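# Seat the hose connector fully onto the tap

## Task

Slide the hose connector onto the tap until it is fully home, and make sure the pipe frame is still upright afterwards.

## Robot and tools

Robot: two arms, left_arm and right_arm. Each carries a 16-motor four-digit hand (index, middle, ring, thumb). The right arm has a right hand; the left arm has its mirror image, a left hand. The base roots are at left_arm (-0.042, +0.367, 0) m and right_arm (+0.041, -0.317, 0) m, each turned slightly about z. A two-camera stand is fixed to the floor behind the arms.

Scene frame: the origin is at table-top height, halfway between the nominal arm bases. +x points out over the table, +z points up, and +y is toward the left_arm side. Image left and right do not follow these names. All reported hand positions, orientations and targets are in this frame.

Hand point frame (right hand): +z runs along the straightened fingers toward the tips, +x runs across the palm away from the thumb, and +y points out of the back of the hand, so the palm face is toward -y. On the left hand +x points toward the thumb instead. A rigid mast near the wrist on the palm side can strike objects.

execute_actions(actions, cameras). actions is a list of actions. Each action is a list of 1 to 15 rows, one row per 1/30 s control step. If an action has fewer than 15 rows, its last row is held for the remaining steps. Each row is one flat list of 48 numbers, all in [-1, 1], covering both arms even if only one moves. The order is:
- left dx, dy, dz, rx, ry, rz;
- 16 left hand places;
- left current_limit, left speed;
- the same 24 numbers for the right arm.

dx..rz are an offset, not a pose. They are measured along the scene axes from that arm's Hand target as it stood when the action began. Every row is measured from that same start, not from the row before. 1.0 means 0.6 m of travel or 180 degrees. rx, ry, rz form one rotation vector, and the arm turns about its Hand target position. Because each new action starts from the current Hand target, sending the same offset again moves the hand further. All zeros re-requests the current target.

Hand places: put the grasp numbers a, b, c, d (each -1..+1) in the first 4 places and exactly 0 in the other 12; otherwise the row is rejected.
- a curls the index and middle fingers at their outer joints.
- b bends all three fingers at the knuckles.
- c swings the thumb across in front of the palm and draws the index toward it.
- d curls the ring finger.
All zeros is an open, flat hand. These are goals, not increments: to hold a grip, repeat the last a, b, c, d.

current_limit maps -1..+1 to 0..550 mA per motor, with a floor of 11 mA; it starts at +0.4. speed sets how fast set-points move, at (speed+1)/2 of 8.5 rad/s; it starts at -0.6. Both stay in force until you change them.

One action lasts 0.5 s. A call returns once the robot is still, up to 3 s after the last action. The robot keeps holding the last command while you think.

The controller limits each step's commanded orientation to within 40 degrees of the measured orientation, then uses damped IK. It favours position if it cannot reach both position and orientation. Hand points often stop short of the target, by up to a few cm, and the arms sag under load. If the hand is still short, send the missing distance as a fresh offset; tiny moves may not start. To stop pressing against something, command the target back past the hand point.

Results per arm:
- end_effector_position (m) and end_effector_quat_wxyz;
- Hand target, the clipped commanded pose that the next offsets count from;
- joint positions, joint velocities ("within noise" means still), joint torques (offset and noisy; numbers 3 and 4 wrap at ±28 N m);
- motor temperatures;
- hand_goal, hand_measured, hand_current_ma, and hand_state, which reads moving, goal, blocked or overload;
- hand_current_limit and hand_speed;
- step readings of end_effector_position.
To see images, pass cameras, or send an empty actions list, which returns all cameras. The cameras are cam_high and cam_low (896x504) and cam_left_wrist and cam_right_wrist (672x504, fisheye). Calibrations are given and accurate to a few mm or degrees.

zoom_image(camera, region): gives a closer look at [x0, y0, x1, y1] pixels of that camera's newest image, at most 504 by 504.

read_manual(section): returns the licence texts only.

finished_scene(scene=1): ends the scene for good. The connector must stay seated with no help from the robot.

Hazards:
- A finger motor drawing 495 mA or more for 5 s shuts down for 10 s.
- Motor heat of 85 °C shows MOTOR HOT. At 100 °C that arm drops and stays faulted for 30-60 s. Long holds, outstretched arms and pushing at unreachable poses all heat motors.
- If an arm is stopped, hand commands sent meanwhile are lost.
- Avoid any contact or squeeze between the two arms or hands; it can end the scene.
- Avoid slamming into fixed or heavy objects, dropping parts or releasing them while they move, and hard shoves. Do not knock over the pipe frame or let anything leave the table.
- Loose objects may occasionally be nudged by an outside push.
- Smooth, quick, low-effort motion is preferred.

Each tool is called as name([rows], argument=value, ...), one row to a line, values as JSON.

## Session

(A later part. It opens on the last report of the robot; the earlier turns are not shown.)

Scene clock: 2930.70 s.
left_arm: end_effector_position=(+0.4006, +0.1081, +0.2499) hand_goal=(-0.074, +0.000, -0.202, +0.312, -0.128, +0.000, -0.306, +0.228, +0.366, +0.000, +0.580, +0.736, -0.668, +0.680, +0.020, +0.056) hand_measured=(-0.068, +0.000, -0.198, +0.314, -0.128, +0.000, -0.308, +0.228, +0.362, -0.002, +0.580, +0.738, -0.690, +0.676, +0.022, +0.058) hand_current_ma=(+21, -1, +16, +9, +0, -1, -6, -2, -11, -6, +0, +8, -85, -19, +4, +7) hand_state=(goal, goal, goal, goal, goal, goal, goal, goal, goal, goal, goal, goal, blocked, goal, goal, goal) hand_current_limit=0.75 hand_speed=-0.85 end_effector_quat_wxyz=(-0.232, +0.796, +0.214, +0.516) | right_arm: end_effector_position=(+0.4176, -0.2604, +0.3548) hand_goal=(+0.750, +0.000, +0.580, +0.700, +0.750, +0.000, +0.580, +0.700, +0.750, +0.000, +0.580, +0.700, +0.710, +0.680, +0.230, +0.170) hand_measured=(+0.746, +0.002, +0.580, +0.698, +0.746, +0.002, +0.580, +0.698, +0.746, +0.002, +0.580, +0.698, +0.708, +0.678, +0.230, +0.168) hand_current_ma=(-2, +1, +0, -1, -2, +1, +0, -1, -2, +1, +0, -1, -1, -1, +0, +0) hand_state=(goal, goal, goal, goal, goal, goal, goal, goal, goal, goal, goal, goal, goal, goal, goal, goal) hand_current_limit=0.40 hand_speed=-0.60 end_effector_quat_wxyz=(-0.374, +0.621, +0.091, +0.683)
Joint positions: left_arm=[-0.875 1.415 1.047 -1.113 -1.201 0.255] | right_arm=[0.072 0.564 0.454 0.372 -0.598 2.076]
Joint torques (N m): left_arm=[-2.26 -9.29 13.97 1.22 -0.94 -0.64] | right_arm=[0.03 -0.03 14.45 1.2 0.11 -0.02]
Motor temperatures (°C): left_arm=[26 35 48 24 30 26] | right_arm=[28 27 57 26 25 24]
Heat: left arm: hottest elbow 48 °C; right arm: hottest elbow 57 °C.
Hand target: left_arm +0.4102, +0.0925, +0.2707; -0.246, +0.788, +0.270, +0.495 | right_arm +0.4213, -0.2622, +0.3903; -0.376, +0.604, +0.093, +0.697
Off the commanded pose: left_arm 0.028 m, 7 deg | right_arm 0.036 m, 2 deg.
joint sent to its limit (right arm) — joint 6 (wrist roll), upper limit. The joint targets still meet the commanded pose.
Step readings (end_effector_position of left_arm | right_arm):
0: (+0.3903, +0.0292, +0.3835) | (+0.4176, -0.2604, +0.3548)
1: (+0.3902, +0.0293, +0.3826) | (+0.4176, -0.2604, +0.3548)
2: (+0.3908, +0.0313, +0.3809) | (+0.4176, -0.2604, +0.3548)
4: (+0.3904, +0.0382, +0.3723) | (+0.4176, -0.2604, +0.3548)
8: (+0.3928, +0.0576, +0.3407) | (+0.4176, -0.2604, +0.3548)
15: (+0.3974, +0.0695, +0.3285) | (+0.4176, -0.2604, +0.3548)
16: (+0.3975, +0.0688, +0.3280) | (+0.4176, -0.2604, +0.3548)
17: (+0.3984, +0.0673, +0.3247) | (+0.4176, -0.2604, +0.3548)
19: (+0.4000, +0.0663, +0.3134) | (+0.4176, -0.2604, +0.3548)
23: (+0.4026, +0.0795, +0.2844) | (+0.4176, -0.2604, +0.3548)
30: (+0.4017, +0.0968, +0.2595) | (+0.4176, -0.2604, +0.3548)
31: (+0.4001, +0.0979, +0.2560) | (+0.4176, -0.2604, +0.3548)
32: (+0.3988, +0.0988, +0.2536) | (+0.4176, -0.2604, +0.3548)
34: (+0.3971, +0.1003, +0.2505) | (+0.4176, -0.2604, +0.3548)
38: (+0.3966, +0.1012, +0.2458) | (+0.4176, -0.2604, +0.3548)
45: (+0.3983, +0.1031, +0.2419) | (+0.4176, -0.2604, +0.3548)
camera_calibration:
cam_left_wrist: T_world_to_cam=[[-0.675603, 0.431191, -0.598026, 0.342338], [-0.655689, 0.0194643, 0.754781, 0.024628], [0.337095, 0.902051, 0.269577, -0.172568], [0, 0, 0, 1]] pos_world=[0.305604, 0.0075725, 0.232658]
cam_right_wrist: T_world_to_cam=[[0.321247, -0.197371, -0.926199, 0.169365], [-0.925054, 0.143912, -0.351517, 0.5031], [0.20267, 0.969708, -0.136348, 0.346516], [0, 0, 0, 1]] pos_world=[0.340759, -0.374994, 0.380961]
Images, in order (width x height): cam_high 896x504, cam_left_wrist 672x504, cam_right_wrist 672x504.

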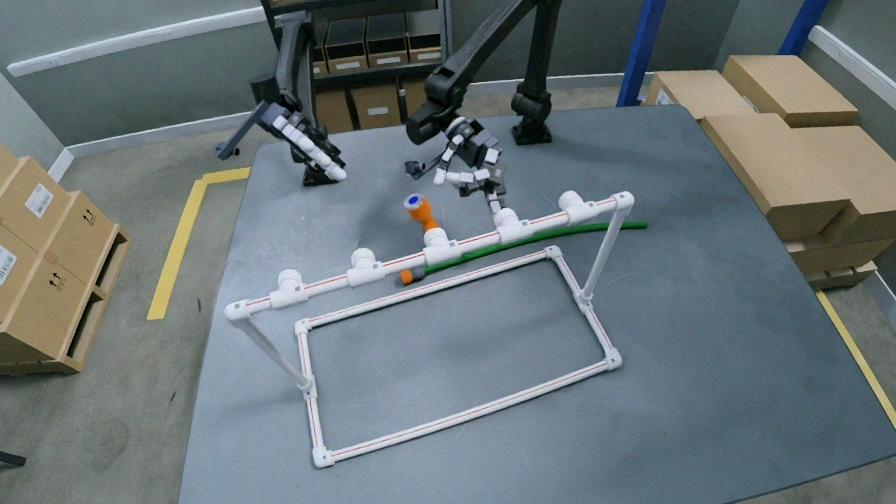

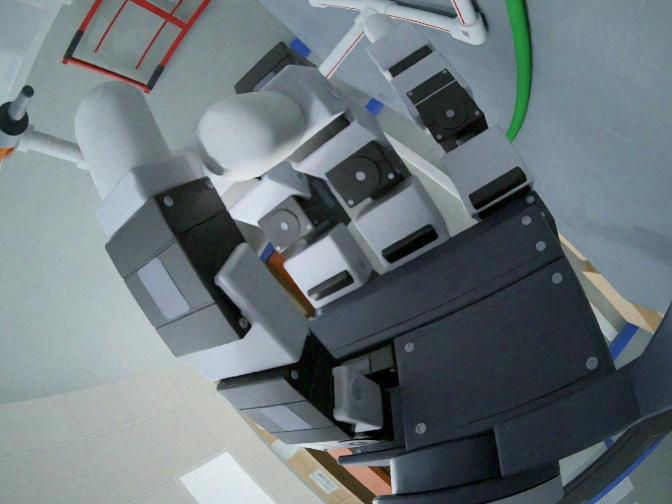

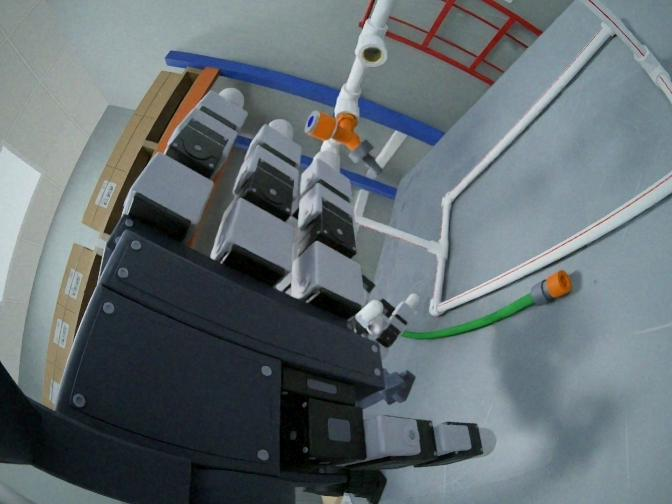

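zoom_image(camera="cam_high", region=[380, 200, 660, 300])

zoom_image(camera="cam_right_wrist", region=[380, 220, 600, 360])

execute_actions(actions=[], cameras=["cam_low"])

Scaled by 1.800 from the camera's 896x504 image, which has a finer 1280x720 frame.

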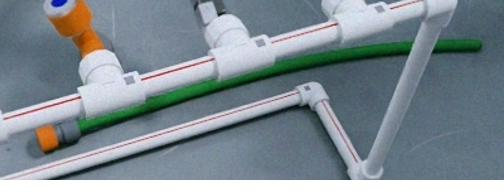

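Scaled by 2.291 from the camera's 672x504 image, which has a finer 960x720 frame.

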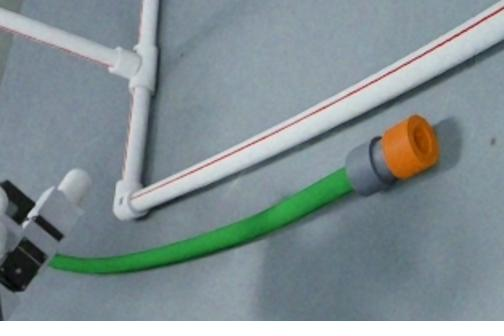

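Scene clock: 3166.93 s.
left_arm: end_effector_position=(+0.4006, +0.1081, +0.2500) hand_goal=(-0.074, +0.000, -0.202, +0.312, -0.128, +0.000, -0.306, +0.228, +0.366, +0.000, +0.580, +0.736, -0.668, +0.680, +0.020, +0.056) hand_measured=(-0.068, +0.000, -0.198, +0.314, -0.128, +0.000, -0.308, +0.228, +0.362, -0.002, +0.580, +0.738, -0.690, +0.676, +0.022, +0.058) hand_current_ma=(+21, -1, +16, +9, +0, -1, -6, -2, -11, -6, +0, +8, -85, -19, +4, +7) hand_state=(goal, goal, goal, goal, goal, goal, goal, goal, goal, goal, goal, goal, blocked, goal, goal, goal) hand_current_limit=0.75 hand_speed=-0.85 end_effector_quat_wxyz=(-0.232, +0.796, +0.214, +0.516) | right_arm: end_effector_position=(+0.4176, -0.2604, +0.3548) hand_goal=(+0.750, +0.000, +0.580, +0.700, +0.750, +0.000, +0.580, +0.700, +0.750, +0.000, +0.580, +0.700, +0.710, +0.680, +0.230, +0.170) hand_measured=(+0.746, +0.002, +0.580, +0.698, +0.746, +0.002, +0.580, +0.698, +0.746, +0.002, +0.580, +0.698, +0.708, +0.678, +0.230, +0.168) hand_current_ma=(-2, +1, +0, -1, -2, +1, +0, -1, -2, +1, +0, -1, -1, -1, +0, +0) hand_state=(goal, goal, goal, goal, goal, goal, goal, goal, goal, goal, goal, goal, goal, goal, goal, goal) hand_current_limit=0.40 hand_speed=-0.60 end_effector_quat_wxyz=(-0.374, +0.621, +0.091, +0.683)
Joint positions: left_arm=[-0.875 1.415 1.047 -1.113 -1.201 0.255] | right_arm=[0.072 0.564 0.454 0.372 -0.598 2.076]
Joint velocities: within noise
Joint torques (N m): left_arm=[-2.37 -9.41 13.96 1.24 -0.94 -0.61] | right_arm=[0.44 -0.03 14.65 1.28 0.13 -0.01]
Motor temperatures (°C): left_arm=[26 33 61 24 31 26] | right_arm=[28 27 62 26 25 24]
Heat: left arm: hottest elbow 61 °C; right arm: hottest elbow 62 °C.
Hand target: left_arm +0.4102, +0.0925, +0.2707; -0.246, +0.788, +0.270, +0.495 | right_arm +0.4213, -0.2622, +0.3903; -0.376, +0.604, +0.093, +0.697
Off the commanded pose: left_arm 0.028 m, 7 deg | right_arm 0.036 m, 2 deg.
Images, in order (width x height): cam_low 896x504.

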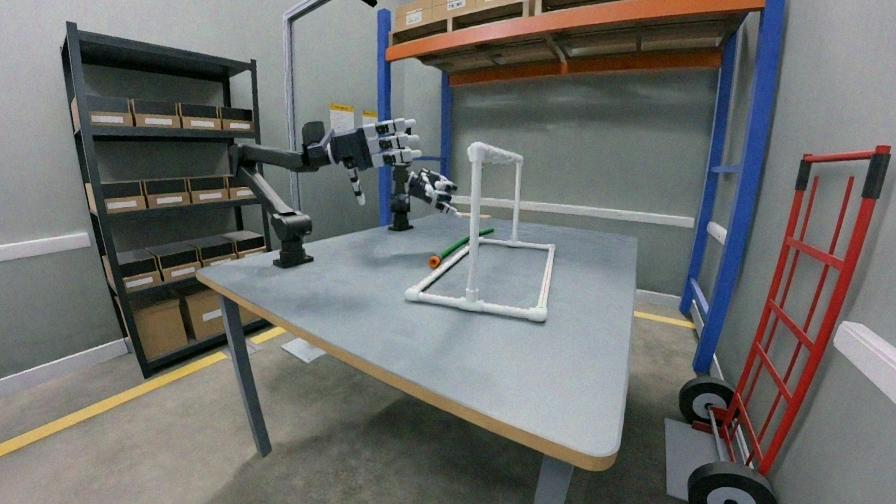

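execute_actions([
  [[0.0,0.03,0.0,-0.0957,0.0205,0.0795,0.3,0.2,0.4,0,0,0,0,0,0,0,0,0,0,0,0,0,0.4,-0.6,-0.06,-0.04,-0.03,0,0,0,0,0,0,0,0,0,0,0,0,0,0,0,0,0,0,0,0.4,-0.6]],
  [[0.005,0.04,0.0,-0.0957,0.0205,0.0795,0,0,0,0,0,0,0,0,0,0,0,0,0,0,0,0,0.4,-0.6,-0.06,-0.04,-0.03,0,0,0,0,0,0,0,0,0,0,0,0,0,0,0,0,0,0,0,0.4,-0.6]],
  [[0.005,0.04,0.0,-0.0957,0.0205,0.0795,0,0,0,0,0,0,0,0,0,0,0,0,0,0,0,0,0.4,-0.6,-0.05,-0.03,0,0,0,0,0,0,0,0,0,0,0,0,0,0,0,0,0,0,0,0,0.4,-0.6]],
  [[0.005,0.04,0.0,-0.0957,0.0205,0.0795,0,0,0,0,0,0,0,0,0,0,0,0,0,0,0,0,0.4,-0.6,0,0,0,0,0,0,0,0,0,0,0,0,0,0,0,0,0,0,0,0,0,0,0.4,-0.6]],
], cameras=["cam_high","cam_right_wrist"])

Scene clock: 3417.60 s.
left_arm: end_effector_position=(+0.4077, +0.1914, +0.2412) hand_goal=(+0.750, +0.000, +0.580, +0.700, +0.750, +0.000, +0.580, +0.700, +0.750, +0.000, +0.580, +0.700, +0.710, +0.680, +0.230, +0.170) hand_measured=(+0.748, +0.000, +0.578, +0.698, +0.748, +0.000, +0.578, +0.698, +0.748, -0.002, +0.580, +0.702, +0.708, +0.678, +0.224, +0.168) hand_current_ma=(-6, -2, -8, -8, -4, -2, -9, -8, -4, -4, +0, +9, -6, -8, -28, -13) hand_state=(goal, goal, goal, goal, goal, goal, goal, goal, goal, goal, goal, goal, goal, goal, goal, goal) hand_current_limit=0.40 hand_speed=-0.60 end_effector_quat_wxyz=(-0.038, +0.626, +0.779, -0.004) | right_arm: end_effector_position=(+0.3213, -0.3265, +0.3448) hand_goal=(+0.750, +0.000, +0.580, +0.700, +0.750, +0.000, +0.580, +0.700, +0.750, +0.000, +0.580, +0.700, +0.710, +0.680, +0.230, +0.170) hand_measured=(+0.746, +0.002, +0.580, +0.698, +0.748, +0.002, +0.580, +0.698, +0.746, +0.002, +0.580, +0.698, +0.708, +0.678, +0.230, +0.168) hand_current_ma=(-1, +1, +0, -1, -1, +1, +0, -1, -1, +1, +0, -1, -1, -1, +0, +0) hand_state=(goal, goal, goal, goal, goal, goal, goal, goal, goal, goal, goal, goal, goal, goal, goal, goal) hand_current_limit=0.40 hand_speed=-0.60 end_effector_quat_wxyz=(-0.313, +0.647, +0.099, +0.688)
Joint positions: left_arm=[-0.552 1.512 1.457 -1.593 -0.003 -0.744] | right_arm=[-0.406 0.149 0.389 0.031 -1.009 2.077]
Joint torques (N m): left_arm=[-2.14 -12.75 13.87 1.31 -0.06 -0.36] | right_arm=[0.44 3.66 11.12 0.96 0.23 -0.06]
Motor temperatures (°C): left_arm=[26 33 63 24 31 26] | right_arm=[27 27 65 26 25 24]
Heat: left arm: hottest elbow 63 °C; right arm: hottest elbow 65 °C.
Hand target: left_arm +0.4193, +0.1824, +0.2707; +0.000, +0.623, +0.782, +0.000 | right_arm +0.3194, -0.3281, +0.3542; -0.376, +0.604, +0.093, +0.696
Off the commanded pose: left_arm 0.033 m, 4 deg | right_arm 0.010 m, 9 deg.
joint sent to its limit (right arm) — joint 6 (wrist roll), upper limit. The joint targets are off in orientation, not in position.
Step readings (end_effector_position of left_arm | right_arm):
0: (+0.4006, +0.1081, +0.2500) | (+0.4176, -0.2604, +0.3548)
1: (+0.4004, +0.1079, +0.2494) | (+0.4175, -0.2602, +0.3547)
2: (+0.3990, +0.1068, +0.2455) | (+0.4167, -0.2607, +0.3544)
4: (+0.3951, +0.1061, +0.2374) | (+0.4113, -0.2633, +0.3571)
8: (+0.3912, +0.1114, +0.2391) | (+0.3958, -0.2778, +0.3754)
15: (+0.3977, +0.1137, +0.2510) | (+0.3851, -0.2835, +0.3838)
16: (+0.3981, +0.1139, +0.2503) | (+0.3851, -0.2833, +0.3817)
17: (+0.3968, +0.1138, +0.2463) | (+0.3840, -0.2837, +0.3796)
19: (+0.3928, +0.1157, +0.2368) | (+0.3779, -0.2866, +0.3710)
23: (+0.3936, +0.1285, +0.2402) | (+0.3625, -0.3003, +0.3587)
30: (+0.4031, +0.1396, +0.2577) | (+0.3518, -0.3074, +0.3592)
31: (+0.4029, +0.1394, +0.2571) | (+0.3515, -0.3074, +0.3582)
32: (+0.4005, +0.1384, +0.2530) | (+0.3505, -0.3079, +0.3565)
34: (+0.3937, +0.1381, +0.2424) | (+0.3446, -0.3097, +0.3535)
38: (+0.3974, +0.1505, +0.2403) | (+0.3299, -0.3200, +0.3572)
45: (+0.4063, +0.1663, +0.2457) | (+0.3228, -0.3259, +0.3504)
46: (+0.4055, +0.1654, +0.2452) | (+0.3226, -0.3261, +0.3492)
47: (+0.4027, +0.1631, +0.2418) | (+0.3224, -0.3262, +0.3484)
49: (+0.3965, +0.1580, +0.2334) | (+0.3221, -0.3264, +0.3473)
53: (+0.4014, +0.1711, +0.2327) | (+0.3217, -0.3264, +0.3460)
60: (+0.4085, +0.1914, +0.2413) | (+0.3214, -0.3266, +0.3452)
camera_calibration:
cam_right_wrist: T_world_to_cam=[[0.288083, -0.31931, -0.902801, 0.140834], [-0.916606, 0.180961, -0.356492, 0.431107], [0.277203, 0.930212, -0.240549, 0.427816], [0, 0, 0, 1]] pos_world=[0.235992, -0.431004, 0.383742]
Images, in order (width x height): cam_high 896x504, cam_right_wrist 672x504.

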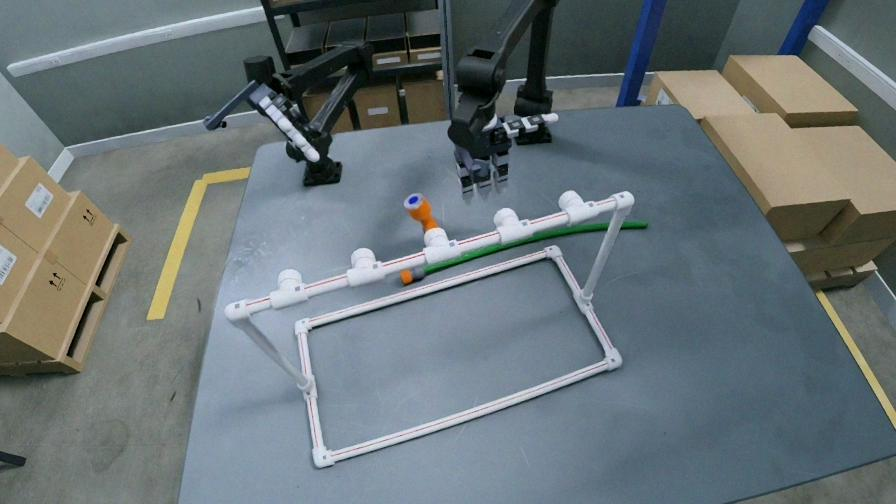

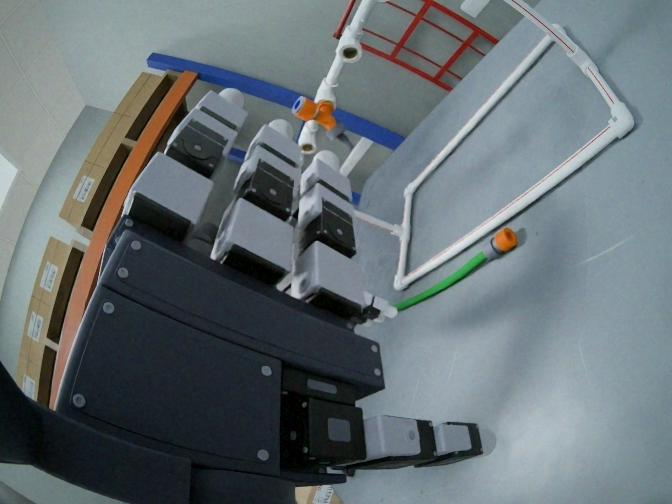

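zoom_image(camera="cam_high", region=[440, 100, 580, 240])

Scaled by 3.600 from the camera's 896x504 image, which has a finer 1280x720 frame.

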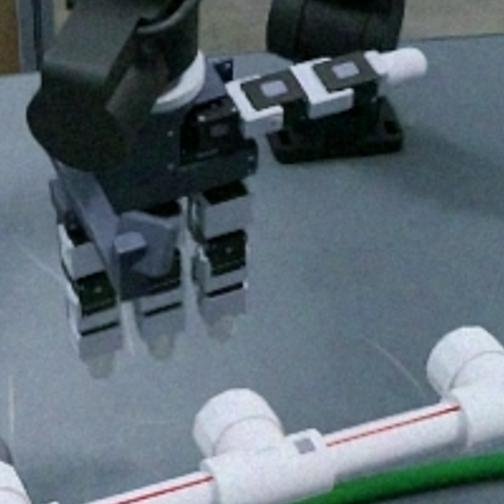

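execute_actions([
  [[0.0,0.0,-0.07,0,0,0,0,0,0,0,0,0,0,0,0,0,0,0,0,0,0,0,0.4,-0.6,0,0,0,0,0,0,0,0,0,0,0,0,0,0,0,0,0,0,0,0,0,0,0.4,-0.6]],
  [[0.06,0.0,-0.03,0,0,0,0,0,0,0,0,0,0,0,0,0,0,0,0,0,0,0,0.4,-0.6,0,0,0,0,0,0,0,0,0,0,0,0,0,0,0,0,0,0,0,0,0,0,0.4,-0.6]],
  [[0.07,0.0,0,0,0,0,0,0,0,0,0,0,0,0,0,0,0,0,0,0,0,0,0.4,-0.6,0,0,0,0,0,0,0,0,0,0,0,0,0,0,0,0,0,0,0,0,0,0,0.4,-0.6]],
], cameras=["cam_high","cam_right_wrist"])

zoom_image(camera="cam_high", region=[440, 150, 580, 290])

zoom_image(camera="cam_right_wrist", region=[360, 180, 560, 340])

Scene clock: 3448.50 s.
left_arm: end_effector_position=(+0.4822, +0.1880, +0.1917) hand_goal=(+0.750, +0.000, +0.580, +0.700, +0.750, +0.000, +0.580, +0.700, +0.750, +0.000, +0.580, +0.700, +0.710, +0.680, +0.230, +0.170) hand_measured=(+0.748, +0.000, +0.578, +0.698, +0.748, +0.000, +0.578, +0.698, +0.748, -0.002, +0.580, +0.702, +0.708, +0.678, +0.224, +0.168) hand_current_ma=(-7, -2, -8, -8, -5, -2, -9, -8, -5, -4, +0, +9, -6, -8, -28, -13) hand_state=(goal, goal, goal, goal, goal, goal, goal, goal, goal, goal, goal, goal, goal, goal, goal, goal) hand_current_limit=0.40 hand_speed=-0.60 end_effector_quat_wxyz=(-0.019, +0.620, +0.785, -0.003) | right_arm: end_effector_position=(+0.3212, -0.3264, +0.3448) hand_goal=(+0.750, +0.000, +0.580, +0.700, +0.750, +0.000, +0.580, +0.700, +0.750, +0.000, +0.580, +0.700, +0.710, +0.680, +0.230, +0.170) hand_measured=(+0.746, +0.002, +0.580, +0.698, +0.748, +0.002, +0.580, +0.698, +0.746, +0.002, +0.580, +0.698, +0.708, +0.678, +0.230, +0.168) hand_current_ma=(-1, +1, +0, -1, -1, +1, +0, -1, -1, +1, +0, -1, -1, -1, +0, +0) hand_state=(goal, goal, goal, goal, goal, goal, goal, goal, goal, goal, goal, goal, goal, goal, goal, goal) hand_current_limit=0.40 hand_speed=-0.60 end_effector_quat_wxyz=(-0.313, +0.647, +0.099, +0.688)
Joint positions: left_arm=[-0.484 1.679 1.525 -1.455 -0.003 -0.694] | right_arm=[-0.407 0.149 0.389 0.031 -1.011 2.077]
Joint torques (N m): left_arm=[-1.32 -13.39 13.9 0.7 -0.12 -0.11] | right_arm=[0.21 3.96 11.07 0.83 0.19 -0.08]
Motor temperatures (°C): left_arm=[26 33 64 24 29 26] | right_arm=[27 27 63 26 25 24]
Heat: left arm: hottest elbow 64 °C; right arm: hottest elbow 63 °C.
Hand target: left_arm +0.4973, +0.1826, +0.2108; +0.000, +0.623, +0.782, +0.000 | right_arm +0.3194, -0.3281, +0.3542; -0.376, +0.604, +0.093, +0.696
Off the commanded pose: left_arm 0.025 m, 2 deg | right_arm 0.010 m, 9 deg.
joint sent to its limit (right arm) — joint 6 (wrist roll), upper limit. The joint targets are off in orientation, not in position.
Step readings (end_effector_position of left_arm | right_arm):
0: (+0.4077, +0.1914, +0.2412) | (+0.3213, -0.3265, +0.3448)
1: (+0.4079, +0.1913, +0.2413) | (+0.3213, -0.3265, +0.3448)
2: (+0.4095, +0.1904, +0.2415) | (+0.3213, -0.3265, +0.3448)
4: (+0.4150, +0.1872, +0.2402) | (+0.3212, -0.3264, +0.3448)
8: (+0.4186, +0.1851, +0.2295) | (+0.3212, -0.3266, +0.3448)
15: (+0.4164, +0.1864, +0.2212) | (+0.3212, -0.3265, +0.3448)
16: (+0.4168, +0.1862, +0.2213) | (+0.3212, -0.3264, +0.3448)
17: (+0.4176, +0.1857, +0.2209) | (+0.3212, -0.3264, +0.3448)
19: (+0.4208, +0.1847, +0.2180) | (+0.3212, -0.3264, +0.3448)
23: (+0.4300, +0.1864, +0.2013) | (+0.3212, -0.3264, +0.3448)
30: (+0.4354, +0.1902, +0.1847) | (+0.3212, -0.3264, +0.3448)
31: (+0.4358, +0.1900, +0.1852) | (+0.3212, -0.3264, +0.3448)
32: (+0.4379, +0.1898, +0.1866) | (+0.3212, -0.3264, +0.3448)
34: (+0.4472, +0.1877, +0.1908) | (+0.3212, -0.3264, +0.3448)
38: (+0.4718, +0.1839, +0.1982) | (+0.3212, -0.3264, +0.3448)
45: (+0.4814, +0.1886, +0.1913) | (+0.3212, -0.3264, +0.3448)
camera_calibration:
cam_right_wrist: T_world_to_cam=[[0.288119, -0.319532, -0.902711, 0.140695], [-0.916807, 0.180149, -0.356386, 0.430767], [0.2765, 0.930293, -0.241045, 0.428209], [0, 0, 0, 1]] pos_world=[0.235994, -0.431005, 0.383744]
Images, in order (width x height): cam_high 896x504, cam_right_wrist 672x504.

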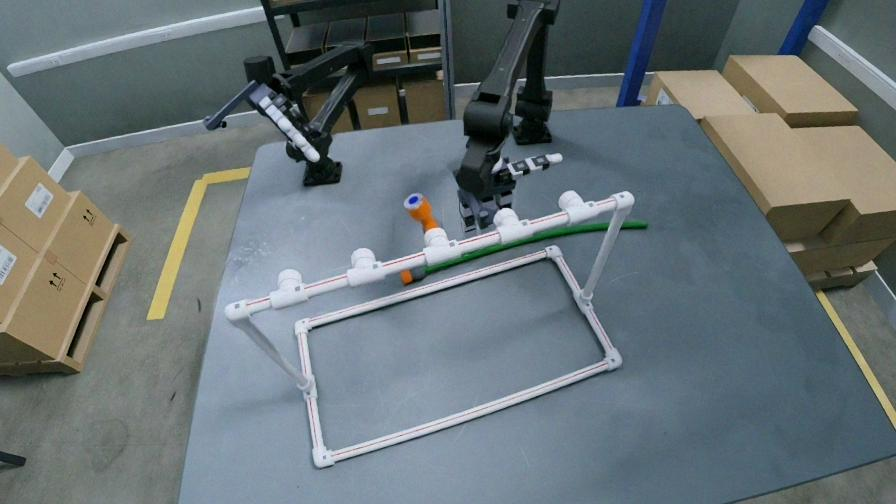

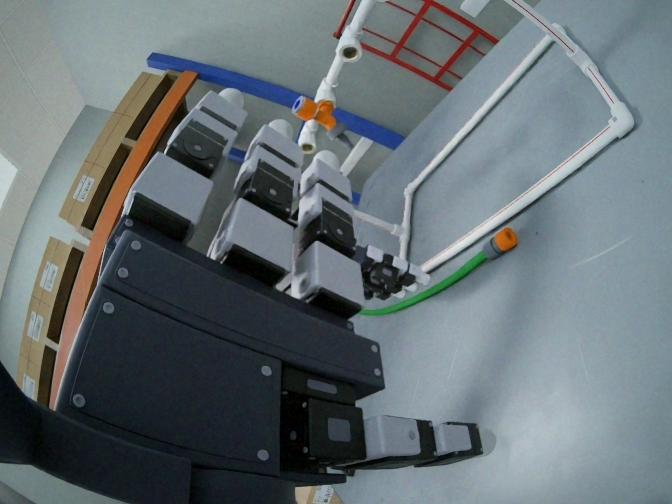

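Scaled by 3.600 from the camera's 896x504 image, which has a finer 1280x720 frame.

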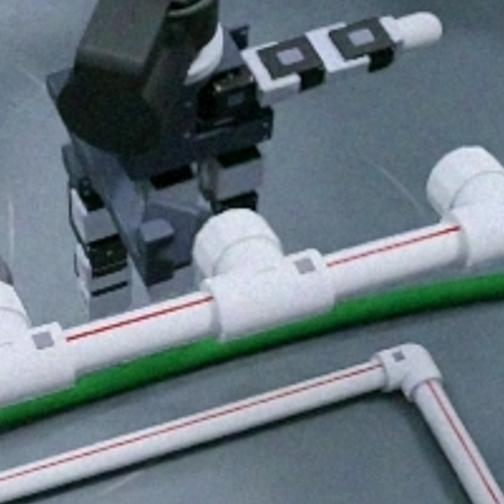

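Scaled by 2.520 from the camera's 672x504 image, which has a finer 960x720 frame.

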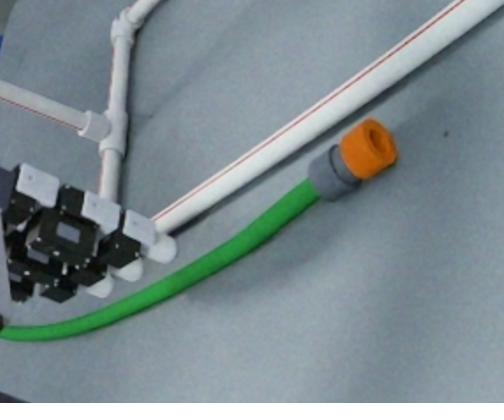

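execute_actions([
  [[0.045,0.0,0.0,0,0,0,0,0,0,0,0,0,0,0,0,0,0,0,0,0,0,0,0.4,-0.6,0,0,0,0,0,0,0,0,0,0,0,0,0,0,0,0,0,0,0,0,0,0,0.4,-0.6]],
  [[0.035,0.0,0,0,0,0,0,0,0,0,0,0,0,0,0,0,0,0,0,0,0,0,0.4,-0.6,0,0,0,0,0,0,0,0,0,0,0,0,0,0,0,0,0,0,0,0,0,0,0.4,-0.6]],
], cameras=["cam_high","cam_right_wrist"])

zoom_image(camera="cam_high", region=[440, 150, 580, 290])

zoom_image(camera="cam_right_wrist", region=[360, 180, 560, 340])

Scene clock: 3471.53 s.
left_arm: end_effector_position=(+0.5285, +0.1839, +0.1915) hand_goal=(+0.750, +0.000, +0.580, +0.700, +0.750, +0.000, +0.580, +0.700, +0.750, +0.000, +0.580, +0.700, +0.710, +0.680, +0.230, +0.170) hand_measured=(+0.748, +0.000, +0.578, +0.698, +0.748, +0.000, +0.578, +0.698, +0.748, -0.002, +0.580, +0.702, +0.708, +0.678, +0.224, +0.168) hand_current_ma=(-7, -2, -8, -8, -5, -2, -9, -8, -5, -4, +0, +9, -6, -8, -28, -13) hand_state=(goal, goal, goal, goal, goal, goal, goal, goal, goal, goal, goal, goal, goal, goal, goal, goal) hand_current_limit=0.40 hand_speed=-0.60 end_effector_quat_wxyz=(-0.020, +0.622, +0.783, -0.003) | right_arm: end_effector_position=(+0.3212, -0.3264, +0.3448) hand_goal=(+0.750, +0.000, +0.580, +0.700, +0.750, +0.000, +0.580, +0.700, +0.750, +0.000, +0.580, +0.700, +0.710, +0.680, +0.230, +0.170) hand_measured=(+0.746, +0.002, +0.580, +0.698, +0.748, +0.002, +0.580, +0.698, +0.746, +0.002, +0.580, +0.698, +0.708, +0.678, +0.230, +0.168) hand_current_ma=(-1, +1, +0, -1, -1, +1, +0, -1, -1, +1, +0, -1, -1, -1, +0, +0) hand_state=(goal, goal, goal, goal, goal, goal, goal, goal, goal, goal, goal, goal, goal, goal, goal, goal) hand_current_limit=0.40 hand_speed=-0.60 end_effector_quat_wxyz=(-0.313, +0.647, +0.099, +0.688)
Joint positions: left_arm=[-0.452 1.794 1.678 -1.495 -0.003 -0.657] | right_arm=[-0.407 0.149 0.389 0.031 -1.011 2.077]
Joint torques (N m): left_arm=[-0.79 -14.92 14.28 0.61 -0.13 -0.11] | right_arm=[0.09 3.14 11.23 0.94 0.16 -0.02]
Motor temperatures (°C): left_arm=[26 33 64 24 29 26] | right_arm=[27 27 61 26 25 24]
Heat: left arm: hottest elbow 64 °C; right arm: hottest elbow 61 °C.
Hand target: left_arm +0.5453, +0.1825, +0.2107; +0.000, +0.623, +0.782, +0.000 | right_arm +0.3194, -0.3281, +0.3542; -0.376, +0.604, +0.093, +0.696
Off the commanded pose: left_arm 0.025 m, 2 deg | right_arm 0.010 m, 9 deg.
joint sent to its limit (right arm) — joint 6 (wrist roll), upper limit. The joint targets are off in orientation, not in position.
Step readings (end_effector_position of left_arm | right_arm):
0: (+0.4822, +0.1880, +0.1917) | (+0.3212, -0.3264, +0.3448)
1: (+0.4824, +0.1879, +0.1917) | (+0.3212, -0.3264, +0.3448)
2: (+0.4830, +0.1876, +0.1918) | (+0.3212, -0.3264, +0.3448)
4: (+0.4887, +0.1871, +0.1937) | (+0.3212, -0.3264, +0.3448)
8: (+0.5036, +0.1827, +0.1959) | (+0.3212, -0.3264, +0.3448)
15: (+0.5075, +0.1846, +0.1908) | (+0.3212, -0.3264, +0.3448)
16: (+0.5076, +0.1845, +0.1909) | (+0.3212, -0.3264, +0.3448)
17: (+0.5083, +0.1848, +0.1912) | (+0.3212, -0.3264, +0.3448)
19: (+0.5136, +0.1855, +0.1928) | (+0.3212, -0.3264, +0.3448)
23: (+0.5260, +0.1829, +0.1955) | (+0.3212, -0.3264, +0.3448)
30: (+0.5288, +0.1838, +0.1918) | (+0.3212, -0.3264, +0.3448)
camera_calibration:
cam_right_wrist: T_world_to_cam=[[0.288119, -0.319532, -0.902711, 0.140695], [-0.916807, 0.180149, -0.356386, 0.430767], [0.2765, 0.930293, -0.241045, 0.428209], [0, 0, 0, 1]] pos_world=[0.235994, -0.431005, 0.383744]
Images, in order (width x height): cam_high 896x504, cam_right_wrist 672x504.

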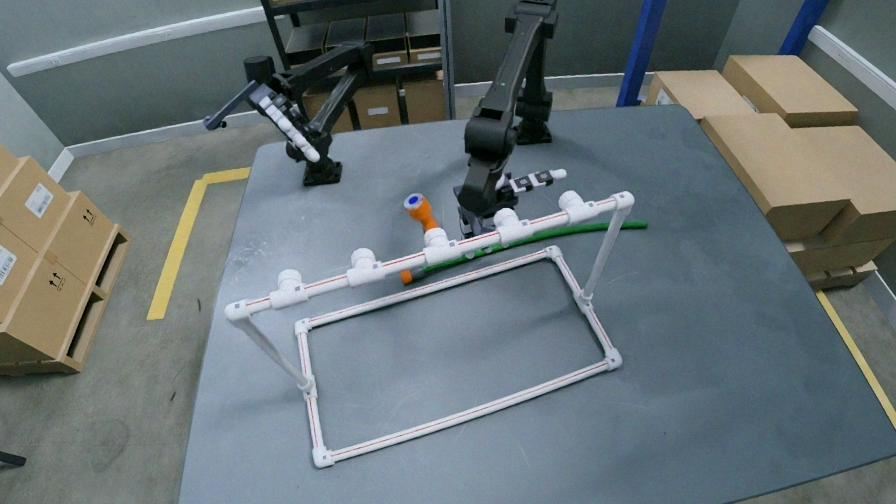

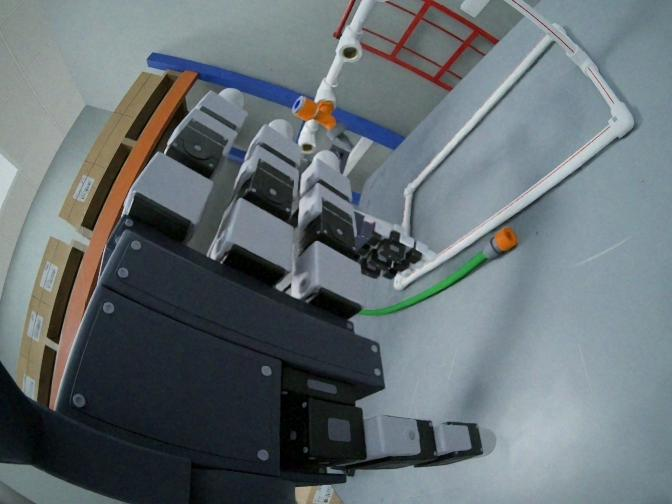

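Scaled by 3.600 from the camera's 896x504 image, which has a finer 1280x720 frame.

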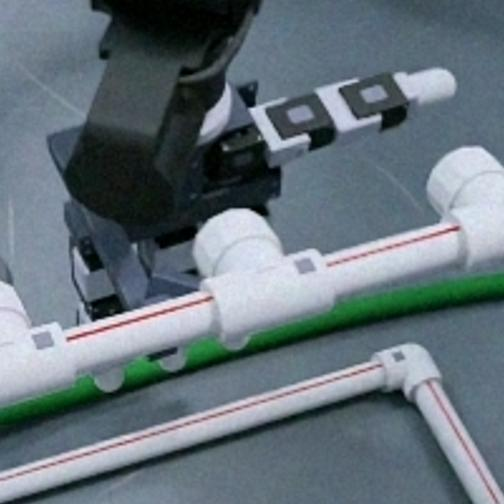

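Scaled by 2.520 from the camera's 672x504 image, which has a finer 960x720 frame.

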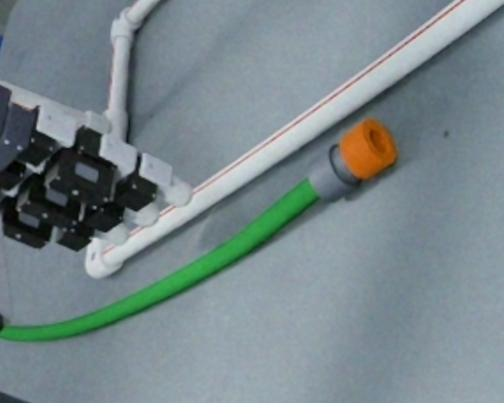

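execute_actions([
  [[0.0,0.0,-0.04,0,0,0,0,0,0,0,0,0,0,0,0,0,0,0,0,0,0,0,0.4,-0.6,0,0,0,0,0,0,0,0,0,0,0,0,0,0,0,0,0,0,0,0,0,0,0.4,-0.6]],
  [[0.0,0.0,-0.03,0,0,0,0,0,0,0,0,0,0,0,0,0,0,0,0,0,0,0,0.4,-0.6,0,0,0,0,0,0,0,0,0,0,0,0,0,0,0,0,0,0,0,0,0,0,0.4,-0.6]],
], cameras=["cam_high","cam_right_wrist"])

zoom_image(camera="cam_high", region=[440, 150, 580, 290])

zoom_image(camera="cam_right_wrist", region=[360, 180, 560, 340])

Scene clock: 3504.40 s.
left_arm: end_effector_position=(+0.5381, +0.1797, +0.1673) hand_goal=(+0.750, +0.000, +0.580, +0.700, +0.750, +0.000, +0.580, +0.700, +0.750, +0.000, +0.580, +0.700, +0.710, +0.680, +0.230, +0.170) hand_measured=(+0.748, +0.000, +0.578, +0.698, +0.748, +0.000, +0.578, +0.698, +0.748, -0.002, +0.580, +0.702, +0.708, +0.678, +0.224, +0.168) hand_current_ma=(-7, -2, -8, -8, -5, -2, -9, -8, -5, -4, +0, +9, -6, -8, -28, -13) hand_state=(goal, goal, goal, goal, goal, goal, goal, goal, goal, goal, goal, goal, goal, goal, goal, goal) hand_current_limit=0.40 hand_speed=-0.60 end_effector_quat_wxyz=(-0.007, +0.622, +0.783, +0.000) | right_arm: end_effector_position=(+0.3212, -0.3264, +0.3448) hand_goal=(+0.750, +0.000, +0.580, +0.700, +0.750, +0.000, +0.580, +0.700, +0.750, +0.000, +0.580, +0.700, +0.710, +0.680, +0.230, +0.170) hand_measured=(+0.746, +0.002, +0.580, +0.698, +0.748, +0.002, +0.580, +0.698, +0.746, +0.002, +0.580, +0.698, +0.708, +0.678, +0.230, +0.168) hand_current_ma=(-1, +1, +0, -1, -1, +1, +0, -1, -1, +1, +0, -1, -1, -1, +0, +0) hand_state=(goal, goal, goal, goal, goal, goal, goal, goal, goal, goal, goal, goal, goal, goal, goal, goal) hand_current_limit=0.40 hand_speed=-0.60 end_effector_quat_wxyz=(-0.313, +0.647, +0.099, +0.688)
Joint positions: left_arm=[-0.452 1.814 1.64 -1.411 -0.003 -0.656] | right_arm=[-0.407 0.149 0.389 0.031 -1.011 2.077]
Joint torques (N m): left_arm=[-0.79 -15.44 9.98 1.5 -0.11 -0.1] | right_arm=[0.38 3.6 11.15 0.95 0.23 -0.05]
Motor temperatures (°C): left_arm=[26 35 59 24 29 26] | right_arm=[27 27 60 26 25 24]
Heat: left arm: hottest elbow 59 °C; right arm: hottest elbow 60 °C.
Hand target: left_arm +0.5453, +0.1826, +0.1688; +0.000, +0.623, +0.783, +0.000 | right_arm +0.3194, -0.3281, +0.3542; -0.376, +0.604, +0.093, +0.696
Off the commanded pose: left_arm 0.008 m, 1 deg | right_arm 0.010 m, 9 deg.
joint sent to its limit (right arm) — joint 6 (wrist roll), upper limit. The joint targets are off in orientation, not in position.
Step readings (end_effector_position of left_arm | right_arm):
0: (+0.5285, +0.1839, +0.1915) | (+0.3212, -0.3264, +0.3448)
1: (+0.5285, +0.1839, +0.1915) | (+0.3212, -0.3264, +0.3448)
2: (+0.5286, +0.1838, +0.1913) | (+0.3212, -0.3264, +0.3448)
4: (+0.5307, +0.1829, +0.1915) | (+0.3212, -0.3264, +0.3448)
8: (+0.5359, +0.1807, +0.1903) | (+0.3212, -0.3264, +0.3448)
15: (+0.5380, +0.1798, +0.1876) | (+0.3212, -0.3264, +0.3448)
16: (+0.5381, +0.1797, +0.1876) | (+0.3212, -0.3264, +0.3448)
17: (+0.5384, +0.1796, +0.1869) | (+0.3212, -0.3264, +0.3448)
19: (+0.5394, +0.1791, +0.1838) | (+0.3212, -0.3264, +0.3448)
23: (+0.5379, +0.1798, +0.1741) | (+0.3212, -0.3264, +0.3448)
30: (+0.5379, +0.1798, +0.1673) | (+0.3212, -0.3264, +0.3448)
camera_calibration:
cam_right_wrist: T_world_to_cam=[[0.288119, -0.319532, -0.902711, 0.140695], [-0.916807, 0.180149, -0.356386, 0.430767], [0.2765, 0.930293, -0.241045, 0.428209], [0, 0, 0, 1]] pos_world=[0.235994, -0.431005, 0.383744]
Images, in order (width x height): cam_high 896x504, cam_right_wrist 672x504.

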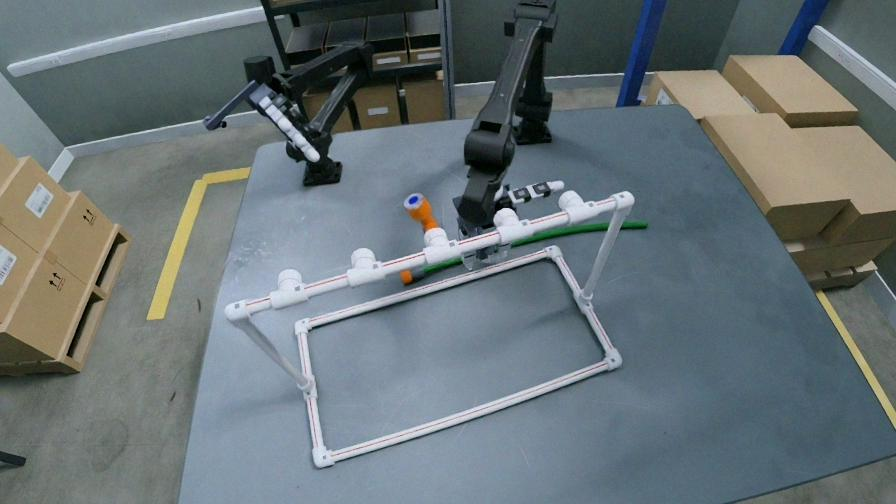

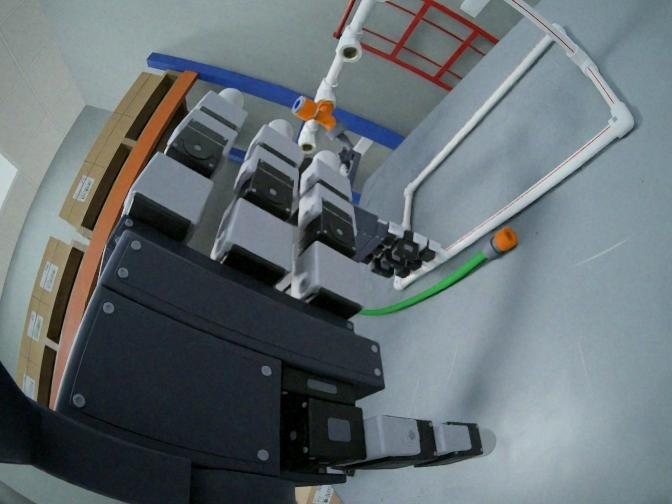

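Scaled by 3.600 from the camera's 896x504 image, which has a finer 1280x720 frame.

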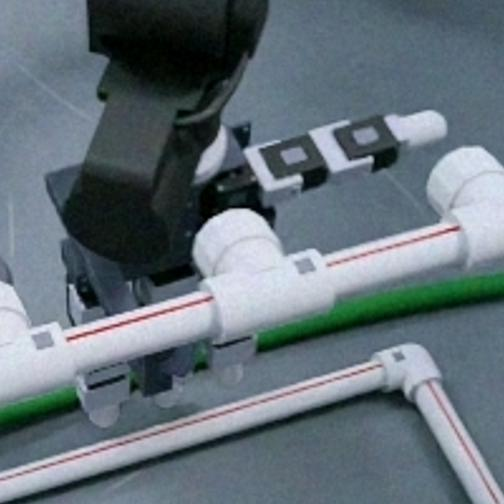

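Scaled by 2.520 from the camera's 672x504 image, which has a finer 960x720 frame.

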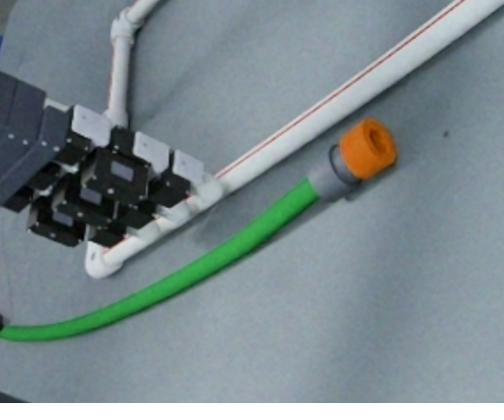

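execute_actions([
  [[-0.022,0.0,0.0,0,0,0,0,0,0,0,0,0,0,0,0,0,0,0,0,0,0,0,0.4,-0.6,0,0,0,0,0,0,0,0,0,0,0,0,0,0,0,0,0,0,0,0,0,0,0.4,-0.6]],
  [[0.0,0.0,-0.035,0,0,0,0,0,0,0,0,0,0,0,0,0,0,0,0,0,0,0,0.4,-0.6,0,0,0,0,0,0,0,0,0,0,0,0,0,0,0,0,0,0,0,0,0,0,0.4,-0.6]],
], cameras=["cam_high","cam_right_wrist"])

zoom_image(camera="cam_high", region=[440, 150, 580, 290])

zoom_image(camera="cam_right_wrist", region=[360, 180, 560, 340])

Scene clock: 3519.90 s.
left_arm: end_effector_position=(+0.5287, +0.1836, +0.1384) hand_goal=(+0.750, +0.000, +0.580, +0.700, +0.750, +0.000, +0.580, +0.700, +0.750, +0.000, +0.580, +0.700, +0.710, +0.680, +0.230, +0.170) hand_measured=(+0.748, +0.000, +0.578, +0.698, +0.748, +0.000, +0.578, +0.698, +0.748, +0.002, +0.580, +0.702, +0.708, +0.678, +0.224, +0.168) hand_current_ma=(-7, -2, -8, -8, -5, -2, -9, -8, -6, +4, -1, +6, -6, -8, -28, -13) hand_state=(goal, goal, goal, goal, goal, goal, goal, goal, goal, goal, goal, goal, goal, goal, goal, goal) hand_current_limit=0.40 hand_speed=-0.60 end_effector_quat_wxyz=(-0.014, +0.622, +0.783, -0.003) | right_arm: end_effector_position=(+0.3212, -0.3264, +0.3448) hand_goal=(+0.750, +0.000, +0.580, +0.700, +0.750, +0.000, +0.580, +0.700, +0.750, +0.000, +0.580, +0.700, +0.710, +0.680, +0.230, +0.170) hand_measured=(+0.746, +0.002, +0.580, +0.698, +0.748, +0.002, +0.580, +0.698, +0.746, +0.002, +0.580, +0.698, +0.708, +0.678, +0.230, +0.168) hand_current_ma=(-1, +1, +0, -1, -1, +1, +0, -1, -1, +1, +0, -1, -1, -1, +0, +0) hand_state=(goal, goal, goal, goal, goal, goal, goal, goal, goal, goal, goal, goal, goal, goal, goal, goal) hand_current_limit=0.40 hand_speed=-0.60 end_effector_quat_wxyz=(-0.313, +0.647, +0.099, +0.688)
Joint positions: left_arm=[-0.452 1.813 1.562 -1.348 -0.001 -0.656] | right_arm=[-0.407 0.149 0.389 0.031 -1.011 2.077]
Joint torques (N m): left_arm=[-1.73 -16.73 9.21 1.54 -0.16 -0.2] | right_arm=[-0.09 3.08 11.22 0.95 0.22 -0.08]
Motor temperatures (°C): left_arm=[26 35 57 24 28 26] | right_arm=[27 27 60 26 25 24]
Heat: left arm: hottest elbow 57 °C; right arm: hottest elbow 60 °C.
Hand target: left_arm +0.5320, +0.1826, +0.1475; -0.001, +0.623, +0.783, +0.000 | right_arm +0.3194, -0.3281, +0.3542; -0.376, +0.604, +0.093, +0.696
Off the commanded pose: left_arm 0.010 m, 2 deg | right_arm 0.010 m, 9 deg.
joint sent to its limit (right arm) — joint 6 (wrist roll), upper limit. The joint targets are off in orientation, not in position.
Step readings (end_effector_position of left_arm | right_arm):
0: (+0.5381, +0.1797, +0.1673) | (+0.3212, -0.3264, +0.3448)
1: (+0.5381, +0.1797, +0.1673) | (+0.3212, -0.3264, +0.3448)
2: (+0.5377, +0.1799, +0.1664) | (+0.3212, -0.3264, +0.3448)
4: (+0.5364, +0.1805, +0.1630) | (+0.3212, -0.3264, +0.3448)
8: (+0.5296, +0.1836, +0.1524) | (+0.3212, -0.3264, +0.3448)
15: (+0.5277, +0.1844, +0.1494) | (+0.3212, -0.3264, +0.3448)
16: (+0.5278, +0.1844, +0.1493) | (+0.3212, -0.3264, +0.3448)
17: (+0.5282, +0.1843, +0.1487) | (+0.3212, -0.3264, +0.3448)
19: (+0.5294, +0.1837, +0.1460) | (+0.3212, -0.3264, +0.3448)
23: (+0.5278, +0.1844, +0.1385) | (+0.3212, -0.3264, +0.3448)
30: (+0.5287, +0.1836, +0.1384) | (+0.3212, -0.3264, +0.3448)
camera_calibration:
cam_right_wrist: T_world_to_cam=[[0.288119, -0.319532, -0.902711, 0.140695], [-0.916807, 0.180149, -0.356386, 0.430767], [0.2765, 0.930293, -0.241045, 0.428209], [0, 0, 0, 1]] pos_world=[0.235994, -0.431005, 0.383744]
Images, in order (width x height): cam_high 896x504, cam_right_wrist 672x504.

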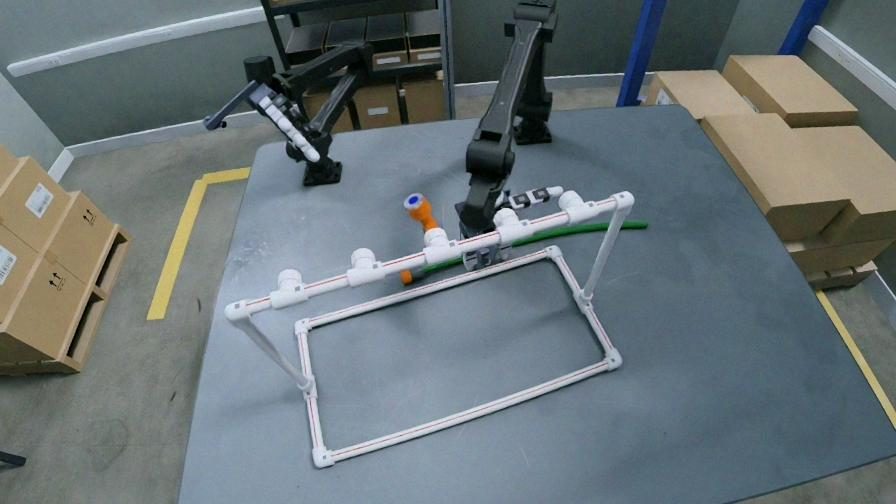

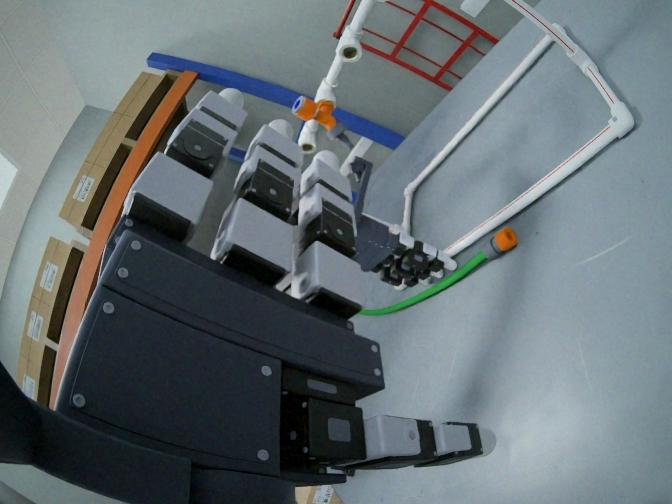

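Scaled by 3.600 from the camera's 896x504 image, which has a finer 1280x720 frame.

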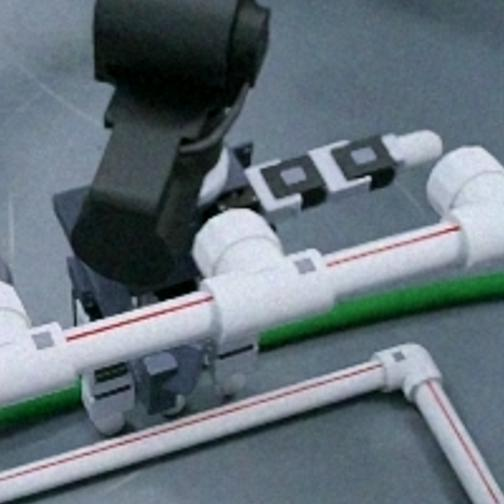

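Scaled by 2.520 from the camera's 672x504 image, which has a finer 960x720 frame.

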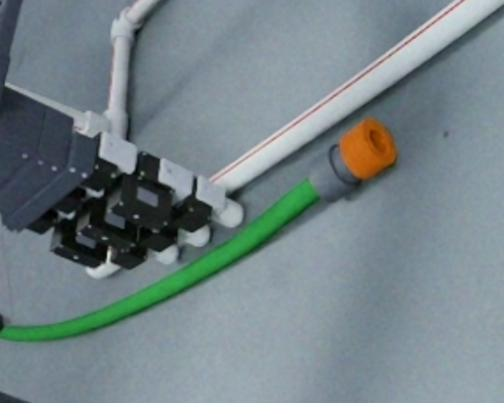

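execute_actions([
  [[-0.06,0.0,0.01,0,0,0,0,0,0,0,0,0,0,0,0,0,0,0,0,0,0,0,0.4,-0.6,0,0,0,0,0,0,0,0,0,0,0,0,0,0,0,0,0,0,0,0,0,0,0.4,-0.6]],
  [[-0.08,0.0,0.0,0,0,0,0,0,0,0,0,0,0,0,0,0,0,0,0,0,0,0,0.4,-0.6,0,0,0,0,0,0,0,0,0,0,0,0,0,0,0,0,0,0,0,0,0,0,0.4,-0.6]],
  [[-0.08,0.0,0.0,0,0,0,0,0,0,0,0,0,0,0,0,0,0,0,0,0,0,0,0.4,-0.6,0,0,0,0,0,0,0,0,0,0,0,0,0,0,0,0,0,0,0,0,0,0,0.4,-0.6]],
  [[-0.08,0.0,0.0,0,0,0,0,0,0,0,0,0,0,0,0,0,0,0,0,0,0,0,0.4,-0.6,0,0,0,0,0,0,0,0,0,0,0,0,0,0,0,0,0,0,0,0,0,0,0.4,-0.6]],
], cameras=["cam_high","cam_right_wrist"])

Scene clock: 3538.10 s.
left_arm: end_effector_position=(+0.3546, +0.1859, +0.1494) hand_goal=(+0.750, +0.000, +0.580, +0.700, +0.750, +0.000, +0.580, +0.700, +0.750, +0.000, +0.580, +0.700, +0.710, +0.680, +0.230, +0.170) hand_measured=(+0.746, -0.004, +0.576, +0.698, +0.750, +0.016, +0.578, +0.698, +0.748, -0.002, +0.578, +0.698, +0.708, +0.678, +0.224, +0.168) hand_current_ma=(-15, -10, -11, -8, -3, +48, -4, -7, -9, -7, -9, -10, -5, -8, -28, -13) hand_state=(goal, goal, goal, goal, goal, goal, goal, goal, goal, goal, goal, goal, goal, goal, goal, goal) hand_current_limit=0.40 hand_speed=-0.60 end_effector_quat_wxyz=(-0.005, +0.624, +0.782, +0.001) | right_arm: end_effector_position=(+0.3212, -0.3264, +0.3448) hand_goal=(+0.750, +0.000, +0.580, +0.700, +0.750, +0.000, +0.580, +0.700, +0.750, +0.000, +0.580, +0.700, +0.710, +0.680, +0.230, +0.170) hand_measured=(+0.746, +0.002, +0.580, +0.698, +0.748, +0.002, +0.580, +0.698, +0.746, +0.002, +0.580, +0.698, +0.708, +0.678, +0.230, +0.168) hand_current_ma=(-1, +1, +0, -1, -1, +1, +0, -1, -1, +1, +0, -1, -1, -1, +0, +0) hand_state=(goal, goal, goal, goal, goal, goal, goal, goal, goal, goal, goal, goal, goal, goal, goal, goal) hand_current_limit=0.40 hand_speed=-0.60 end_effector_quat_wxyz=(-0.313, +0.647, +0.099, +0.688)
Joint positions: left_arm=[-0.634 1.409 1.094 -1.267 -0.003 -0.834] | right_arm=[-0.407 0.149 0.389 0.031 -1.011 2.077]
Joint torques (N m): left_arm=[-2.73 -10.34 9.01 1.05 -0.09 -0.34] | right_arm=[0.38 3.6 11.18 0.85 0.21 -0.09]
Motor temperatures (°C): left_arm=[26 35 55 24 28 25] | right_arm=[27 27 59 26 25 24]
Heat: left arm: hottest elbow 55 °C; right arm: hottest elbow 59 °C.
Hand target: left_arm +0.3520, +0.1826, +0.1535; -0.001, +0.623, +0.783, +0.000 | right_arm +0.3194, -0.3281, +0.3542; -0.376, +0.604, +0.093, +0.696
Off the commanded pose: left_arm 0.006 m, 1 deg | right_arm 0.010 m, 9 deg.
joint sent to its limit (right arm) — joint 6 (wrist roll), upper limit. The joint targets are off in orientation, not in position.
Step readings (end_effector_position of left_arm | right_arm):
0: (+0.5287, +0.1836, +0.1384) | (+0.3212, -0.3264, +0.3448)
1: (+0.5284, +0.1838, +0.1381) | (+0.3212, -0.3264, +0.3448)
2: (+0.5272, +0.1843, +0.1376) | (+0.3212, -0.3264, +0.3448)
4: (+0.5209, +0.1864, +0.1382) | (+0.3212, -0.3264, +0.3448)
8: (+0.5028, +0.1912, +0.1388) | (+0.3212, -0.3264, +0.3448)
15: (+0.4962, +0.1886, +0.1399) | (+0.3212, -0.3264, +0.3448)
16: (+0.4956, +0.1887, +0.1393) | (+0.3212, -0.3264, +0.3448)
17: (+0.4934, +0.1885, +0.1384) | (+0.3212, -0.3264, +0.3448)
19: (+0.4843, +0.1907, +0.1366) | (+0.3212, -0.3264, +0.3448)
23: (+0.4589, +0.1917, +0.1397) | (+0.3212, -0.3264, +0.3448)
30: (+0.4473, +0.1847, +0.1428) | (+0.3212, -0.3264, +0.3448)
31: (+0.4466, +0.1852, +0.1422) | (+0.3212, -0.3264, +0.3448)
32: (+0.4444, +0.1857, +0.1411) | (+0.3212, -0.3264, +0.3448)
34: (+0.4358, +0.1872, +0.1394) | (+0.3212, -0.3264, +0.3448)
38: (+0.4128, +0.1893, +0.1448) | (+0.3212, -0.3264, +0.3448)
45: (+0.4015, +0.1851, +0.1471) | (+0.3212, -0.3264, +0.3448)
46: (+0.4011, +0.1855, +0.1468) | (+0.3212, -0.3264, +0.3448)
47: (+0.3986, +0.1858, +0.1458) | (+0.3212, -0.3264, +0.3448)
49: (+0.3914, +0.1866, +0.1469) | (+0.3212, -0.3264, +0.3448)
53: (+0.3662, +0.1876, +0.1500) | (+0.3212, -0.3264, +0.3448)
60: (+0.3549, +0.1853, +0.1494) | (+0.3212, -0.3264, +0.3448)
camera_calibration:
cam_right_wrist: T_world_to_cam=[[0.288119, -0.319532, -0.902711, 0.140695], [-0.916807, 0.180149, -0.356386, 0.430767], [0.2765, 0.930293, -0.241045, 0.428209], [0, 0, 0, 1]] pos_world=[0.235994, -0.431005, 0.383744]
Images, in order (width x height): cam_high 896x504, cam_right_wrist 672x504.

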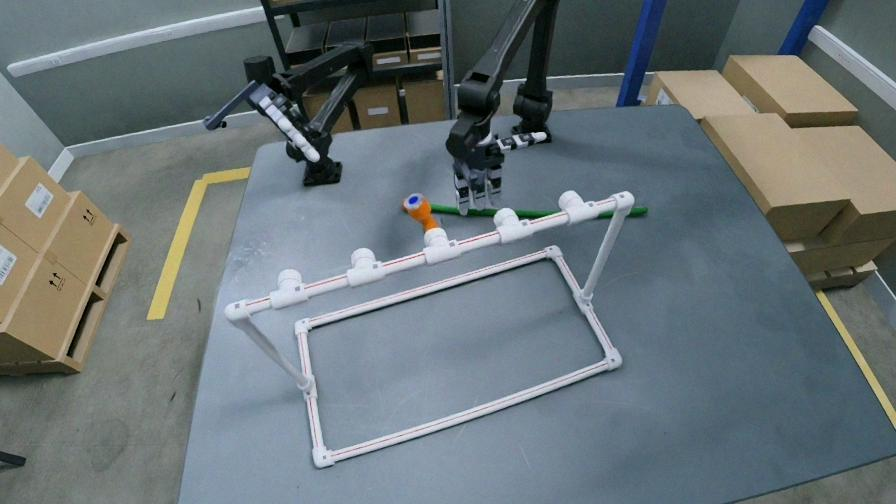

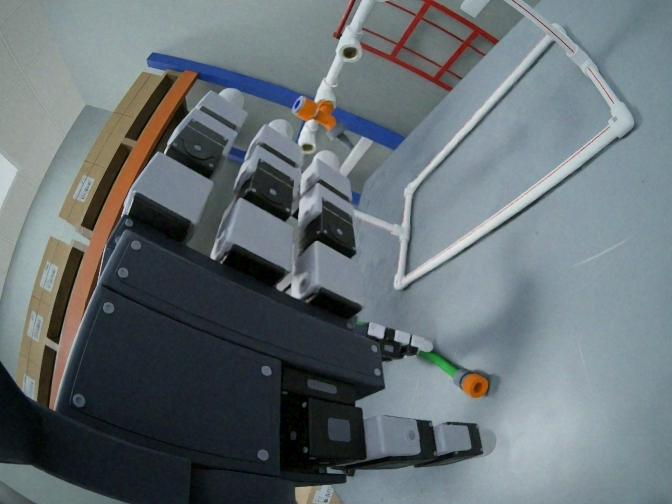

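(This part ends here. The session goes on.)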